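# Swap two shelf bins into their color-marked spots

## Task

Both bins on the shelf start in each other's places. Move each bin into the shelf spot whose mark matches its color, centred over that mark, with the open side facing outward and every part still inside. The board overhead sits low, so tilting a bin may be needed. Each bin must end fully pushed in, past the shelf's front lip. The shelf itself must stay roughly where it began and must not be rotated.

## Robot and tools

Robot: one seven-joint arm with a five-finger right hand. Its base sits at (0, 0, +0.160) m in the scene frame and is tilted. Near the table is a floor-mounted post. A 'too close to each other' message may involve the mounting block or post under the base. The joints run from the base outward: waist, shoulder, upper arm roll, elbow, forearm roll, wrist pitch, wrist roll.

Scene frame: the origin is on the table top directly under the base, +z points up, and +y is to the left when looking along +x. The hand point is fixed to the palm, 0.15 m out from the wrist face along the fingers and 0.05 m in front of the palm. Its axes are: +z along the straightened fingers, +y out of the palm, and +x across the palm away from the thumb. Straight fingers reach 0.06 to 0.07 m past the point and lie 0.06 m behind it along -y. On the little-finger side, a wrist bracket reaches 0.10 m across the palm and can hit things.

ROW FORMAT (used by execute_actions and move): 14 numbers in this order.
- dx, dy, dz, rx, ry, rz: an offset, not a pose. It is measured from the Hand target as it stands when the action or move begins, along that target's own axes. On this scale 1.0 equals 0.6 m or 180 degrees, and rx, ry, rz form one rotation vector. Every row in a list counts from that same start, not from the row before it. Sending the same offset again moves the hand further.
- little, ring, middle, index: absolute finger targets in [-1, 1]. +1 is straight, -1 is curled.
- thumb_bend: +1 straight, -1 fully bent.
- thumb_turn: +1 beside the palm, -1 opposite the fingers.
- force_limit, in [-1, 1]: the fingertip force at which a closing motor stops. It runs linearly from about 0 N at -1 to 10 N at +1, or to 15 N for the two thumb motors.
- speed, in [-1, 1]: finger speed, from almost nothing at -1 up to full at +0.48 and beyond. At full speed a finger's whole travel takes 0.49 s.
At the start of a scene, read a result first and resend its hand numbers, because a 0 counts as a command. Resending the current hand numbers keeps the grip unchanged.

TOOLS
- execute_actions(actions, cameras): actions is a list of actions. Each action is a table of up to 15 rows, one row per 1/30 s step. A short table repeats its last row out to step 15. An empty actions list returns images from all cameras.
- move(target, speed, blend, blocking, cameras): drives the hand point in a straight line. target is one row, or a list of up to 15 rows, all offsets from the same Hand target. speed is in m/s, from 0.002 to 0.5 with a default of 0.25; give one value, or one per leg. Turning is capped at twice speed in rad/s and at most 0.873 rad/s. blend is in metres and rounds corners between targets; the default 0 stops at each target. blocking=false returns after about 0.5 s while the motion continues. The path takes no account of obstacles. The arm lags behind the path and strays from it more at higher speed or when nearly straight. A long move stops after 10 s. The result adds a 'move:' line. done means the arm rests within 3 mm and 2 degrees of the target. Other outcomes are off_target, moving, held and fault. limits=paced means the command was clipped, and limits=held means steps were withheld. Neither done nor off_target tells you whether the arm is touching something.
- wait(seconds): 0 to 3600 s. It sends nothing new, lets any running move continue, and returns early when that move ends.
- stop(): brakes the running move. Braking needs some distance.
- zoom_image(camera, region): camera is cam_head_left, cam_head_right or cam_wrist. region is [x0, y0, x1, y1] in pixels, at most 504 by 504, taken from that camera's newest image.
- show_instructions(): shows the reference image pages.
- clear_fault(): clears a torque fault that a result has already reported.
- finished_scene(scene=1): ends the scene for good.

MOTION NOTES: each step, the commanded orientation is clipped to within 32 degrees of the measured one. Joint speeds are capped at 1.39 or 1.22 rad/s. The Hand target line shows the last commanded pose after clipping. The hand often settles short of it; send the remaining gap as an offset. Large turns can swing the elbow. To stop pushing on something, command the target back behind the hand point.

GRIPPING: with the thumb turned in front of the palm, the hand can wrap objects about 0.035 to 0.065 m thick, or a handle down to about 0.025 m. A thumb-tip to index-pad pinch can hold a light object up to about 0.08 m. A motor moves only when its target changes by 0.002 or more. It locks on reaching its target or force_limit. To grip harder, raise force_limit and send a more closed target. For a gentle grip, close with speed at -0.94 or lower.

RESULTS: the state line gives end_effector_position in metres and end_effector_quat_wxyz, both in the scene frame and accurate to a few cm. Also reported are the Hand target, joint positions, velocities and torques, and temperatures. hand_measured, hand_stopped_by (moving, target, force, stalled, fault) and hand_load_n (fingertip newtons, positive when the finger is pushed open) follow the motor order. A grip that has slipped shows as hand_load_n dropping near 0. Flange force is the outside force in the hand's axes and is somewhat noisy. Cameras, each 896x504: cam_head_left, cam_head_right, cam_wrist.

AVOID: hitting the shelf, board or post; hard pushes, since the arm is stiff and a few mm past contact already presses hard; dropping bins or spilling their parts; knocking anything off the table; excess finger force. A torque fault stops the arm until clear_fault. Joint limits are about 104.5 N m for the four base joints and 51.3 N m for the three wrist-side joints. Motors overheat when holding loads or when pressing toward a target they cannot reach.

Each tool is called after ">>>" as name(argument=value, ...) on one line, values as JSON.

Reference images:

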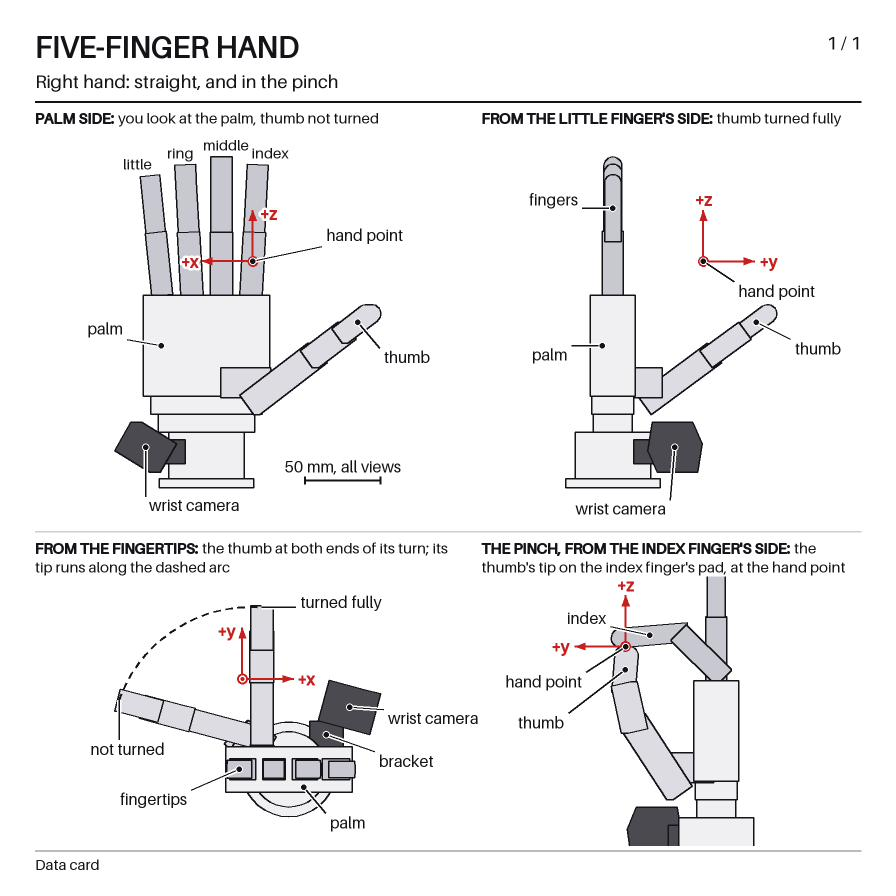

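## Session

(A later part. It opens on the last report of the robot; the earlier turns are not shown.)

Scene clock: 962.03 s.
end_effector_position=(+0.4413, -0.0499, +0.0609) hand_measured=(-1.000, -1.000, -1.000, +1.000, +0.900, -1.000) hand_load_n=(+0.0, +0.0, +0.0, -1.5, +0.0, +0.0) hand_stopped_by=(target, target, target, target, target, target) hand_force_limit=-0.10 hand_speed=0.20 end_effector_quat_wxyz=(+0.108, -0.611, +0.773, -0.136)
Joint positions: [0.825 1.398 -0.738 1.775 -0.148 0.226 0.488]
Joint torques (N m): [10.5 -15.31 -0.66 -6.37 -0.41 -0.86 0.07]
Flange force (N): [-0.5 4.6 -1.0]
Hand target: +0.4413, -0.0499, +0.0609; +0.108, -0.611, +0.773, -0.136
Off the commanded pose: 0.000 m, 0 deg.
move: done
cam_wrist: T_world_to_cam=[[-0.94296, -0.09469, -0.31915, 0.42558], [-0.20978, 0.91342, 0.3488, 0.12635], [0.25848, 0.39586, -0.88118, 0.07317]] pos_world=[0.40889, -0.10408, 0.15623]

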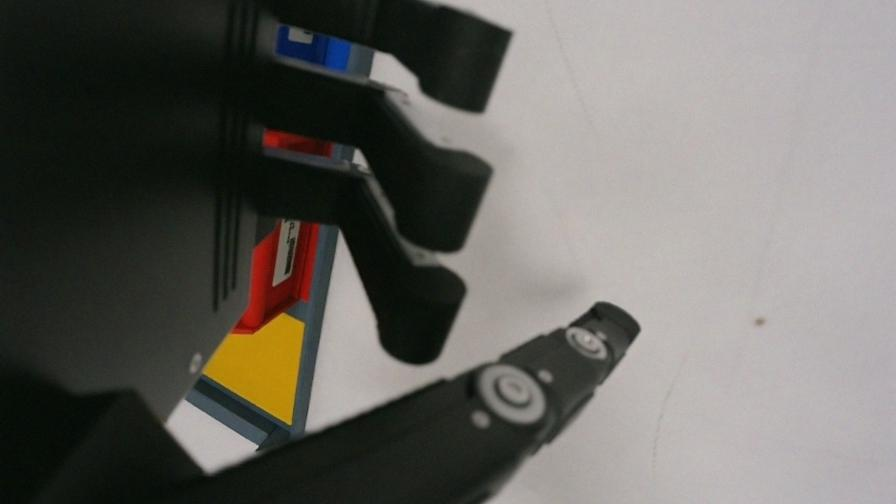

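>>> move(target=[[0,-0.0078,0.00285,0,0,0,-1,-1,-1,1,0.9,-1,-0.1,0.2]], speed=0.02, cameras=["all"])

>>> zoom_image(camera="cam_head_right", region=[505, 250, 595, 330])

Scene clock: 964.17 s.
end_effector_position=(+0.4461, -0.0510, +0.0609) hand_measured=(-1.000, -1.000, -1.000, +1.000, +0.900, -1.000) hand_load_n=(+0.0, +0.0, +0.5, -1.0, +0.0, +0.0) hand_stopped_by=(target, target, target, target, target, target) hand_force_limit=-0.10 hand_speed=0.20 end_effector_quat_wxyz=(+0.108, -0.611, +0.773, -0.136)
Joint positions: [0.817 1.399 -0.737 1.759 -0.149 0.236 0.485]
Joint torques (N m): [10.56 -15.41 -0.58 -6.49 -0.42 -0.84 0.02]
Flange force (N): [-0.5 4.9 -1.1]
Hand target: +0.4461, -0.0511, +0.0609; +0.108, -0.611, +0.773, -0.136
Off the commanded pose: 0.000 m, 0 deg.
move: done
cam_wrist: T_world_to_cam=[[-0.94296, -0.09469, -0.31915, 0.42997], [-0.20978, 0.91342, 0.3488, 0.1284], [0.25848, 0.39586, -0.88118, 0.07228]] pos_world=[0.41369, -0.10518, 0.15613]

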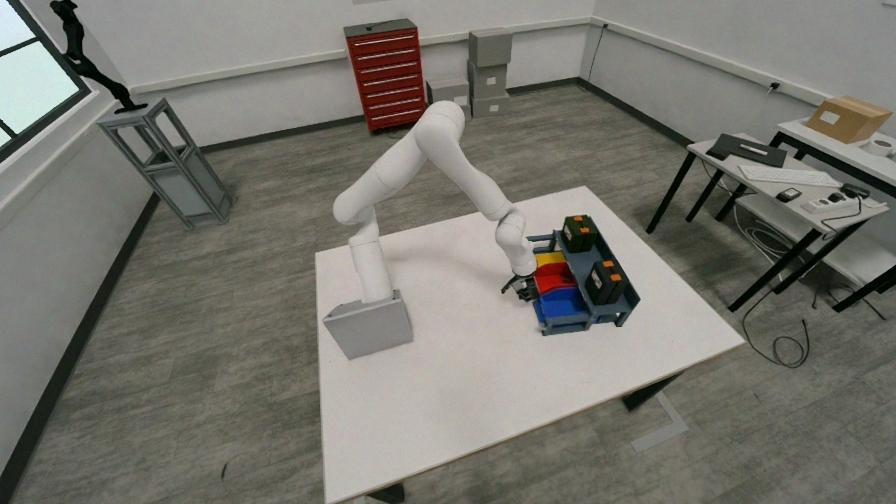

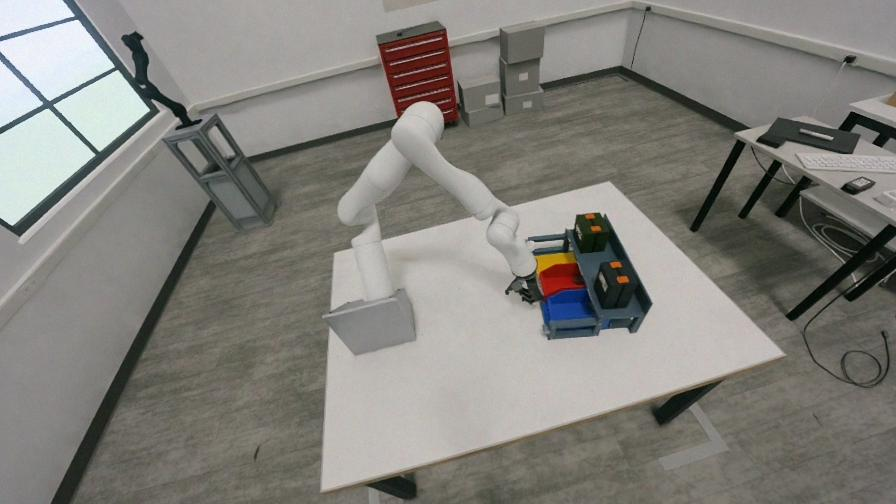

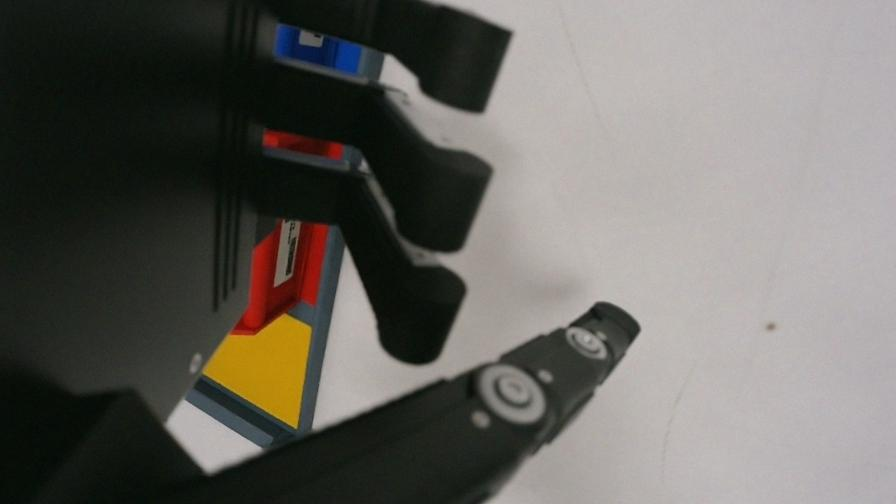

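Scaled by 5.600 from the camera's image (finer frame: 1280x720).

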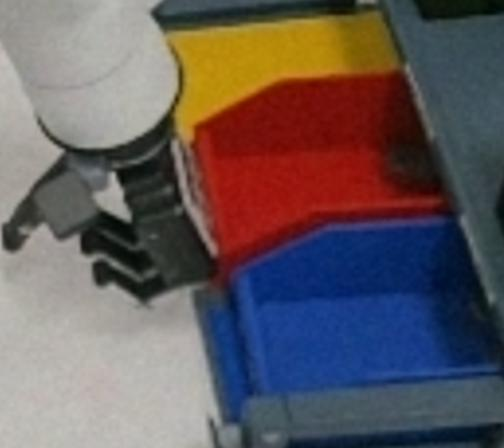

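>>> zoom_image(camera="cam_wrist", region=[240, 120, 380, 360])

Scaled by 2.100 from the camera's image (finer frame: 1280x720).

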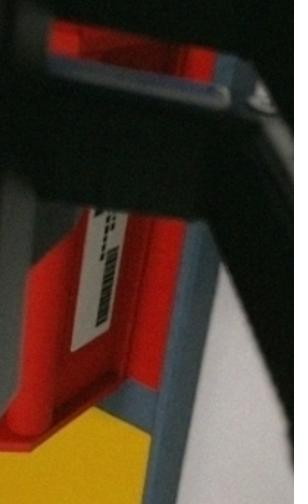

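>>> move(target=[[0,0.0313,-0.0114,0,0,0,-1,-1,-1,1,0.9,-1,-0.1,0.2],[0,-0.02,-0.1524,0,0,0,-1,-1,-1,1,0.9,-1,-0.1,0.2],[0.0857,-0.1862,-0.1816,0,0,0,-1,-1,-1,1,0.9,-1,-0.1,0.2]], speed=[0.06,0.15,0.2], blend=[0.005,0.03,0], cameras=["all"])

Scene clock: 972.10 s.
end_effector_position=(+0.5003, -0.1168, +0.2014) hand_measured=(-1.000, -1.000, -1.000, +1.000, +0.900, -1.000) hand_load_n=(+0.0, +0.0, +0.0, +0.0, -0.5, +0.0) hand_stopped_by=(target, target, target, target, target, target) hand_force_limit=-0.10 hand_speed=0.20 end_effector_quat_wxyz=(+0.108, -0.611, +0.772, -0.136)
Joint positions: [0.874 1.331 -0.69 1.336 -0.129 0.75 0.458]
Joint torques (N m): [11.16 -16.42 0.21 -8.92 -0.47 -0.56 0.09]
Flange force (N): [-1.9 5.6 -0.1]
Hand target: +0.5003, -0.1168, +0.2014; +0.108, -0.611, +0.772, -0.136
Off the commanded pose: 0.000 m, 0 deg.
move: done
cam_wrist: T_world_to_cam=[[-0.94297, -0.09482, -0.3191, 0.51968], [-0.20987, 0.9134, 0.34879, 0.15087], [0.25839, 0.39587, -0.88121, 0.20827]] pos_world=[0.46789, -0.17098, 0.29673]

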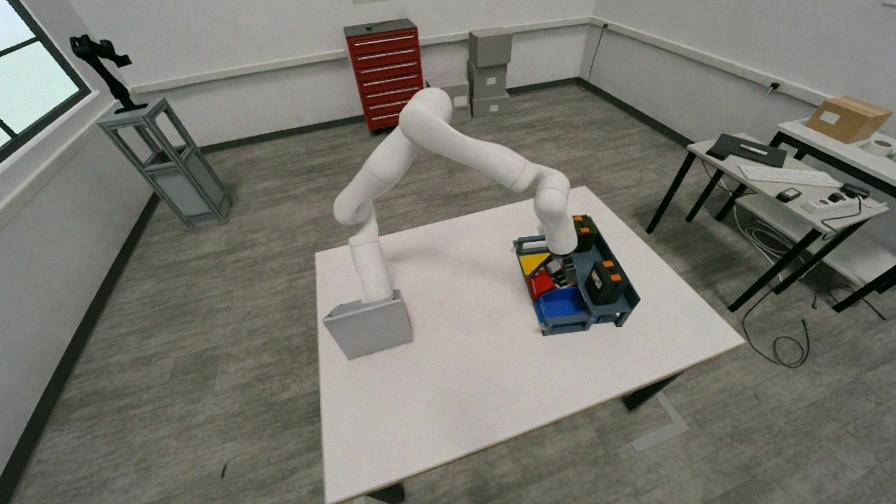

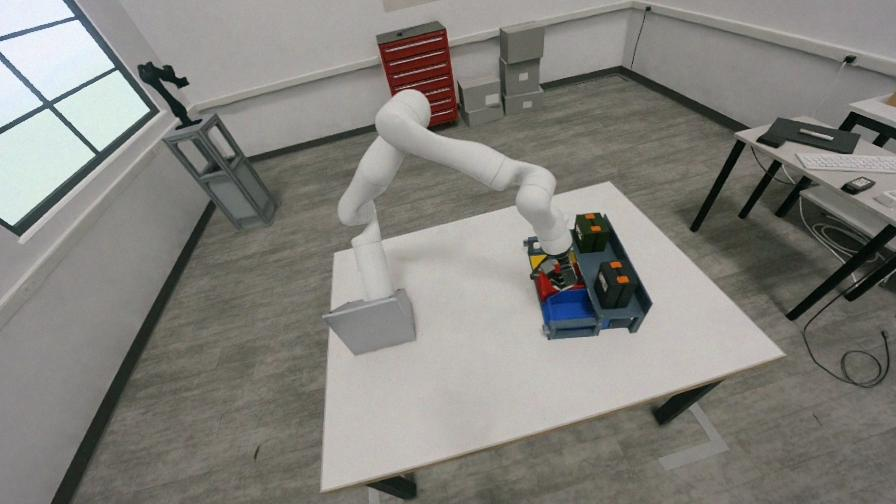

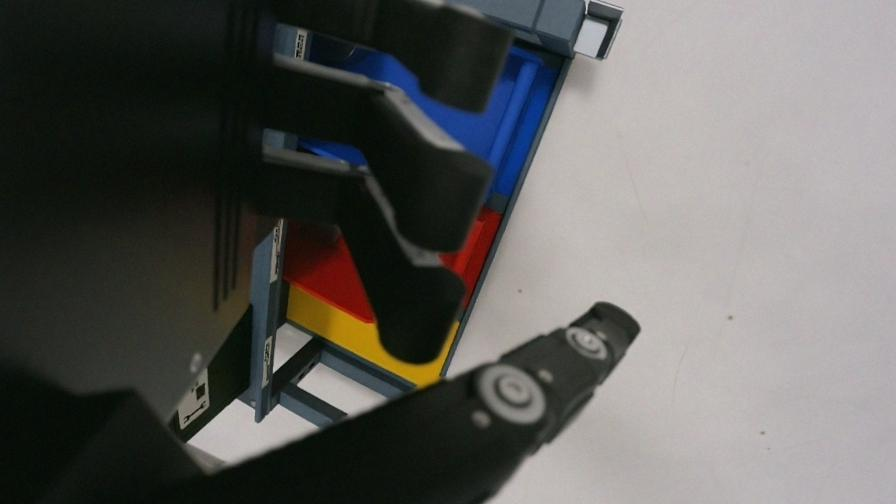

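Open the curled fingers to see.

>>> execute_actions(actions=[[[0,0,0,0,0,0,-1,0.9,0.9,0.9,0.9,-1,-0.1,0.2]],[[0,0,0,0,0,0,-1,0.9,0.9,0.9,0.9,-1,-0.1,0.2]]], cameras=["cam_wrist"])

>>> zoom_image(camera="cam_wrist", region=[440, 170, 540, 240])

>>> zoom_image(camera="cam_wrist", region=[400, 250, 500, 340])

>>> zoom_image(camera="cam_wrist", region=[270, 240, 410, 340])

Scene clock: 974.80 s.
end_effector_position=(+0.5003, -0.1168, +0.2014) hand_measured=(-1.000, +0.900, +0.900, +0.900, +0.900, -1.000) hand_load_n=(+0.0, +0.0, +0.0, -0.5, +0.0, +0.0) hand_stopped_by=(target, target, target, target, target, target) hand_force_limit=-0.10 hand_speed=0.20 end_effector_quat_wxyz=(+0.108, -0.611, +0.772, -0.136)
Joint positions: [0.873 1.331 -0.69 1.336 -0.129 0.75 0.458]
Joint torques (N m): [11.21 -16.42 0.16 -8.67 -0.48 -0.57 0.06]
Hand target: +0.5003, -0.1168, +0.2014; +0.108, -0.611, +0.772, -0.136
Off the commanded pose: 0.000 m, 0 deg.
cam_wrist: T_world_to_cam=[[-0.94297, -0.09482, -0.3191, 0.51965], [-0.20987, 0.9134, 0.34879, 0.15091], [0.25839, 0.39587, -0.88121, 0.20818]] pos_world=[0.46789, -0.17098, 0.29663]

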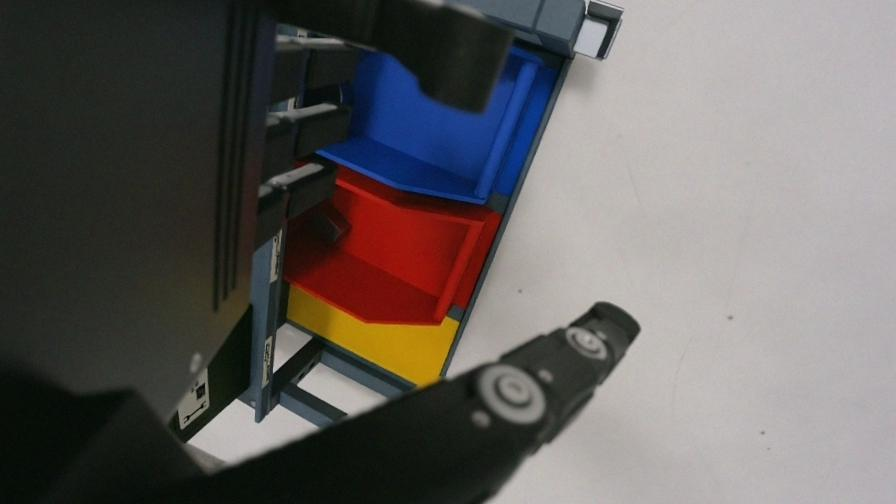

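Scaled by 5.040 from the camera's image (finer frame: 1280x720).

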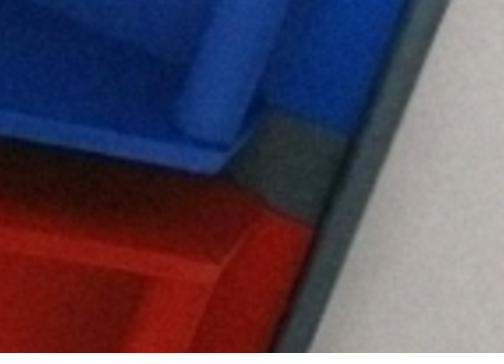

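Scaled by 5.040 from the camera's image (finer frame: 1280x720).

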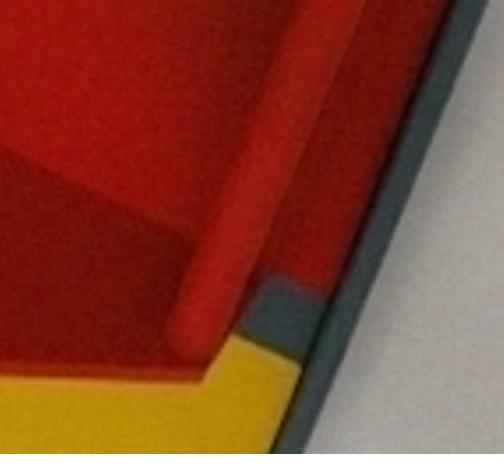

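Scaled by 3.600 from the camera's image (finer frame: 1280x720).

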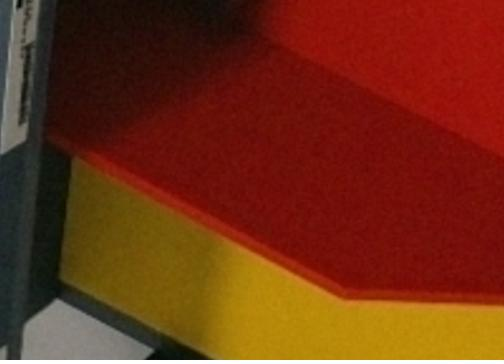

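>>> move(target=[[0,0.17,-0.0,0,0,0,-1,0.9,0.9,0.9,0.9,-1,-0.1,0.2]], speed=0.2, cameras=["all"])

>>> zoom_image(camera="cam_head_right", region=[520, 245, 620, 335])

>>> zoom_image(camera="cam_head_left", region=[510, 245, 610, 335])

Scene clock: 982.50 s.
end_effector_position=(+0.4070, -0.0947, +0.1666) hand_measured=(-1.000, +0.900, +0.900, +0.900, +0.900, -1.000) hand_load_n=(+0.0, +0.0, +0.0, +0.0, +0.0, +0.0) hand_stopped_by=(target, target, target, target, target, target) hand_force_limit=-0.10 hand_speed=0.20 end_effector_quat_wxyz=(+0.108, -0.611, +0.772, -0.136)
Joint positions: [1.02 1.289 -0.712 1.707 -0.118 0.507 0.543]
Joint torques (N m): [8.72 -14.42 -0.32 -7.41 -0.47 -0.48 0.09]
Flange force (N): [-1.4 3.8 0.1]
Hand target: +0.4070, -0.0947, +0.1666; +0.108, -0.611, +0.772, -0.136
Off the commanded pose: 0.000 m, 0 deg.
move: done
cam_wrist: T_world_to_cam=[[-0.94296, -0.09485, -0.3191, 0.42269], [-0.20988, 0.91343, 0.3487, 0.12327], [0.2584, 0.39579, -0.88124, 0.19295]] pos_world=[0.37459, -0.14888, 0.26193]

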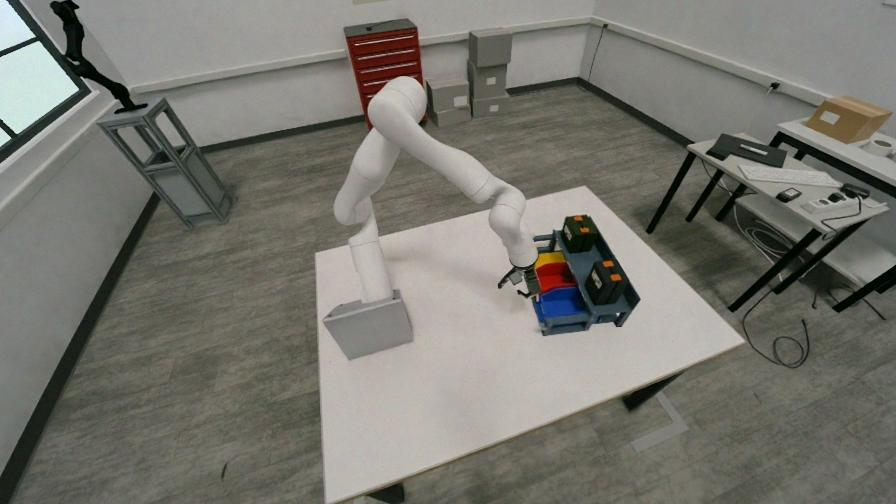

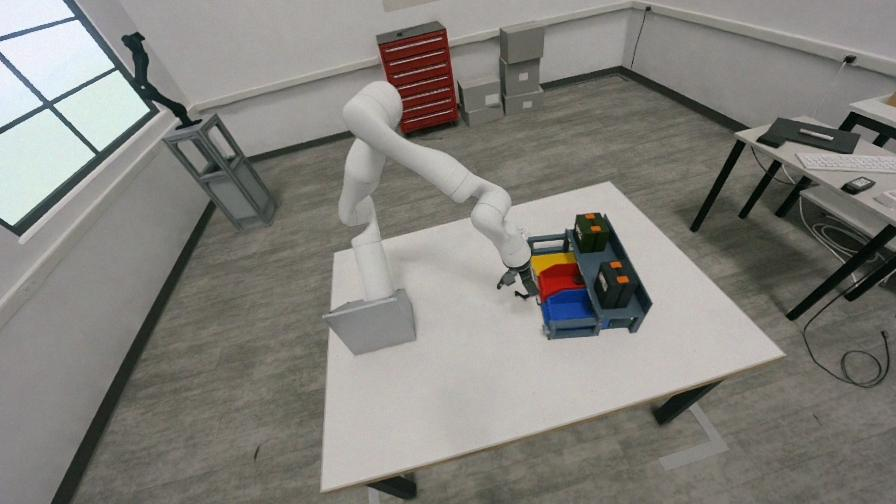

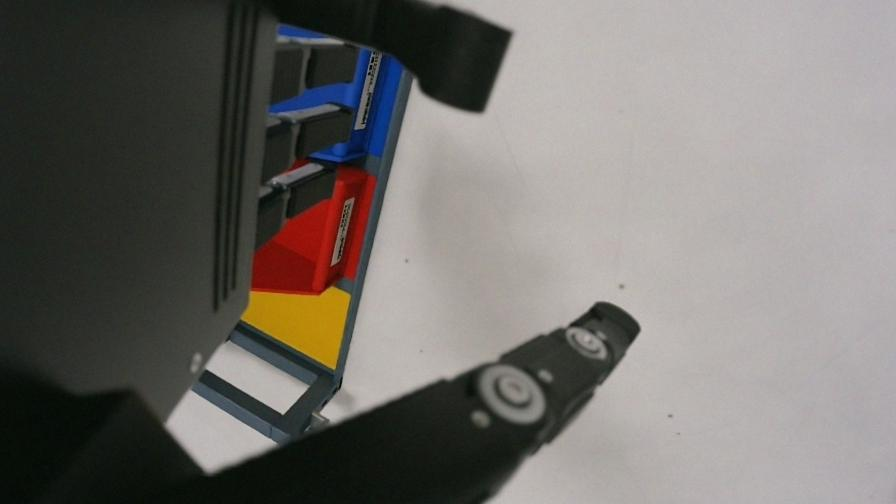

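Scaled by 5.040 from the camera's image (finer frame: 1280x720).

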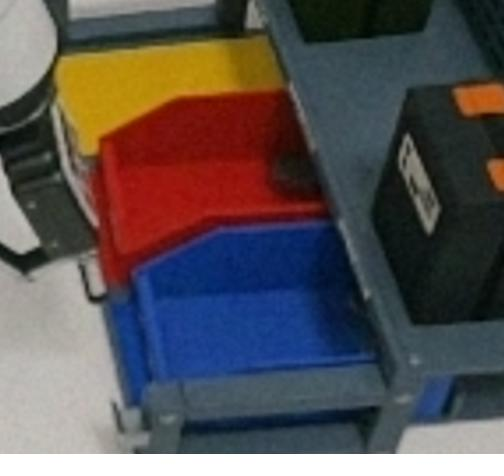

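Scaled by 5.040 from the camera's image (finer frame: 1280x720).

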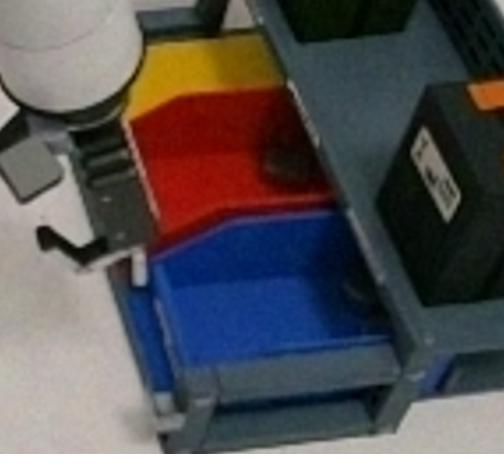

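>>> move(target=[[0,0.05,-0.12,0,0,0,-1,0.9,0.9,0.9,0.9,-1,-0.1,0.2]], speed=0.2, cameras=["all"])

>>> zoom_image(camera="cam_head_left", region=[500, 210, 650, 340])

Scene clock: 985.60 s.
end_effector_position=(+0.3557, -0.0825, +0.2241) hand_measured=(-1.000, +0.900, +0.900, +0.900, +0.900, -1.000) hand_load_n=(+0.0, +0.0, +0.0, +0.0, +0.0, +0.0) hand_stopped_by=(target, target, target, target, target, target) hand_force_limit=-0.10 hand_speed=0.20 end_effector_quat_wxyz=(+0.108, -0.611, +0.772, -0.136)
Joint positions: [1.164 1.169 -0.729 1.792 -0.115 0.604 0.573]
Joint torques (N m): [7.02 -12.43 -0.4 -7.81 -0.47 -0.49 0.1]
Flange force (N): [-1.5 3.3 0.6]
Hand target: +0.3557, -0.0826, +0.2241; +0.108, -0.611, +0.772, -0.136
Off the commanded pose: 0.000 m, 0 deg.
move: done
cam_wrist: T_world_to_cam=[[-0.94297, -0.09482, -0.3191, 0.39379], [-0.20987, 0.9134, 0.34879, 0.08131], [0.25839, 0.39587, -0.88121, 0.25196]] pos_world=[0.32329, -0.13668, 0.31933]

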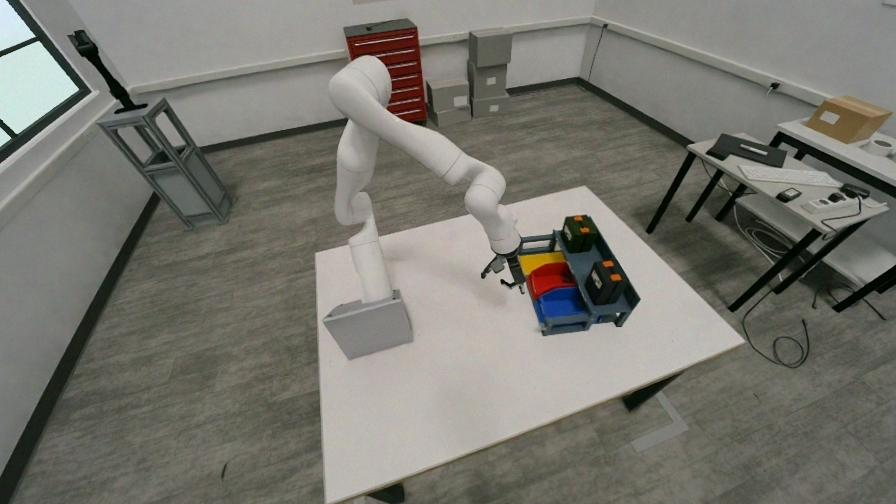

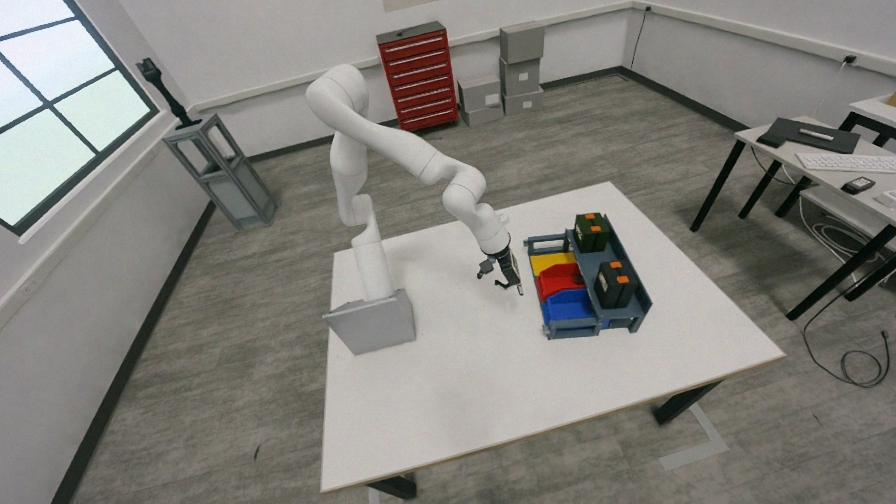

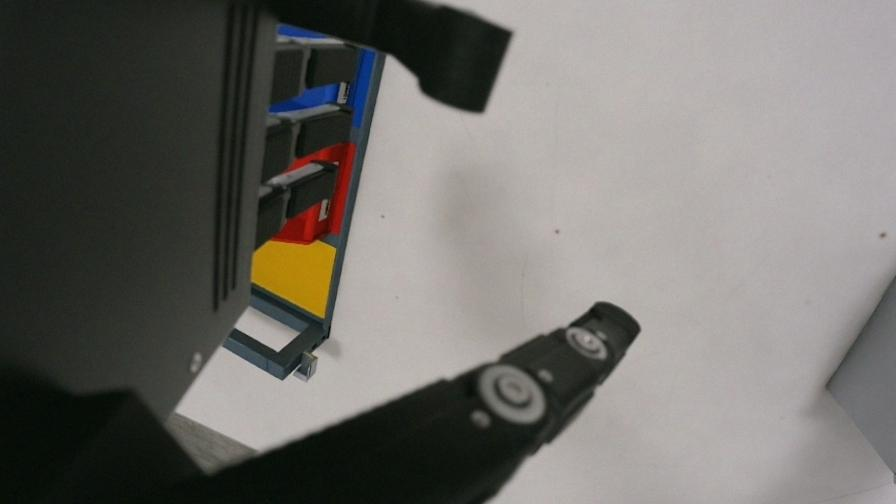

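Scaled by 3.360 from the camera's image (finer frame: 1280x720).

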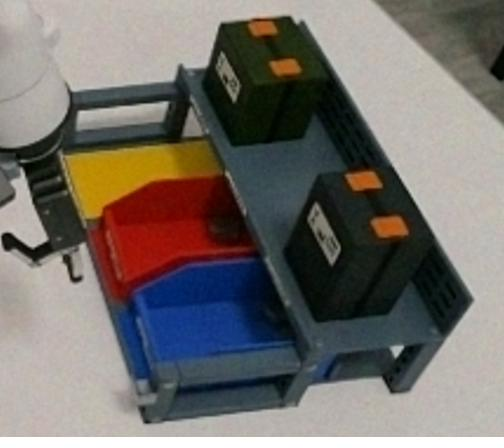

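>>> finished_scene()

The scene is finished: the task was done.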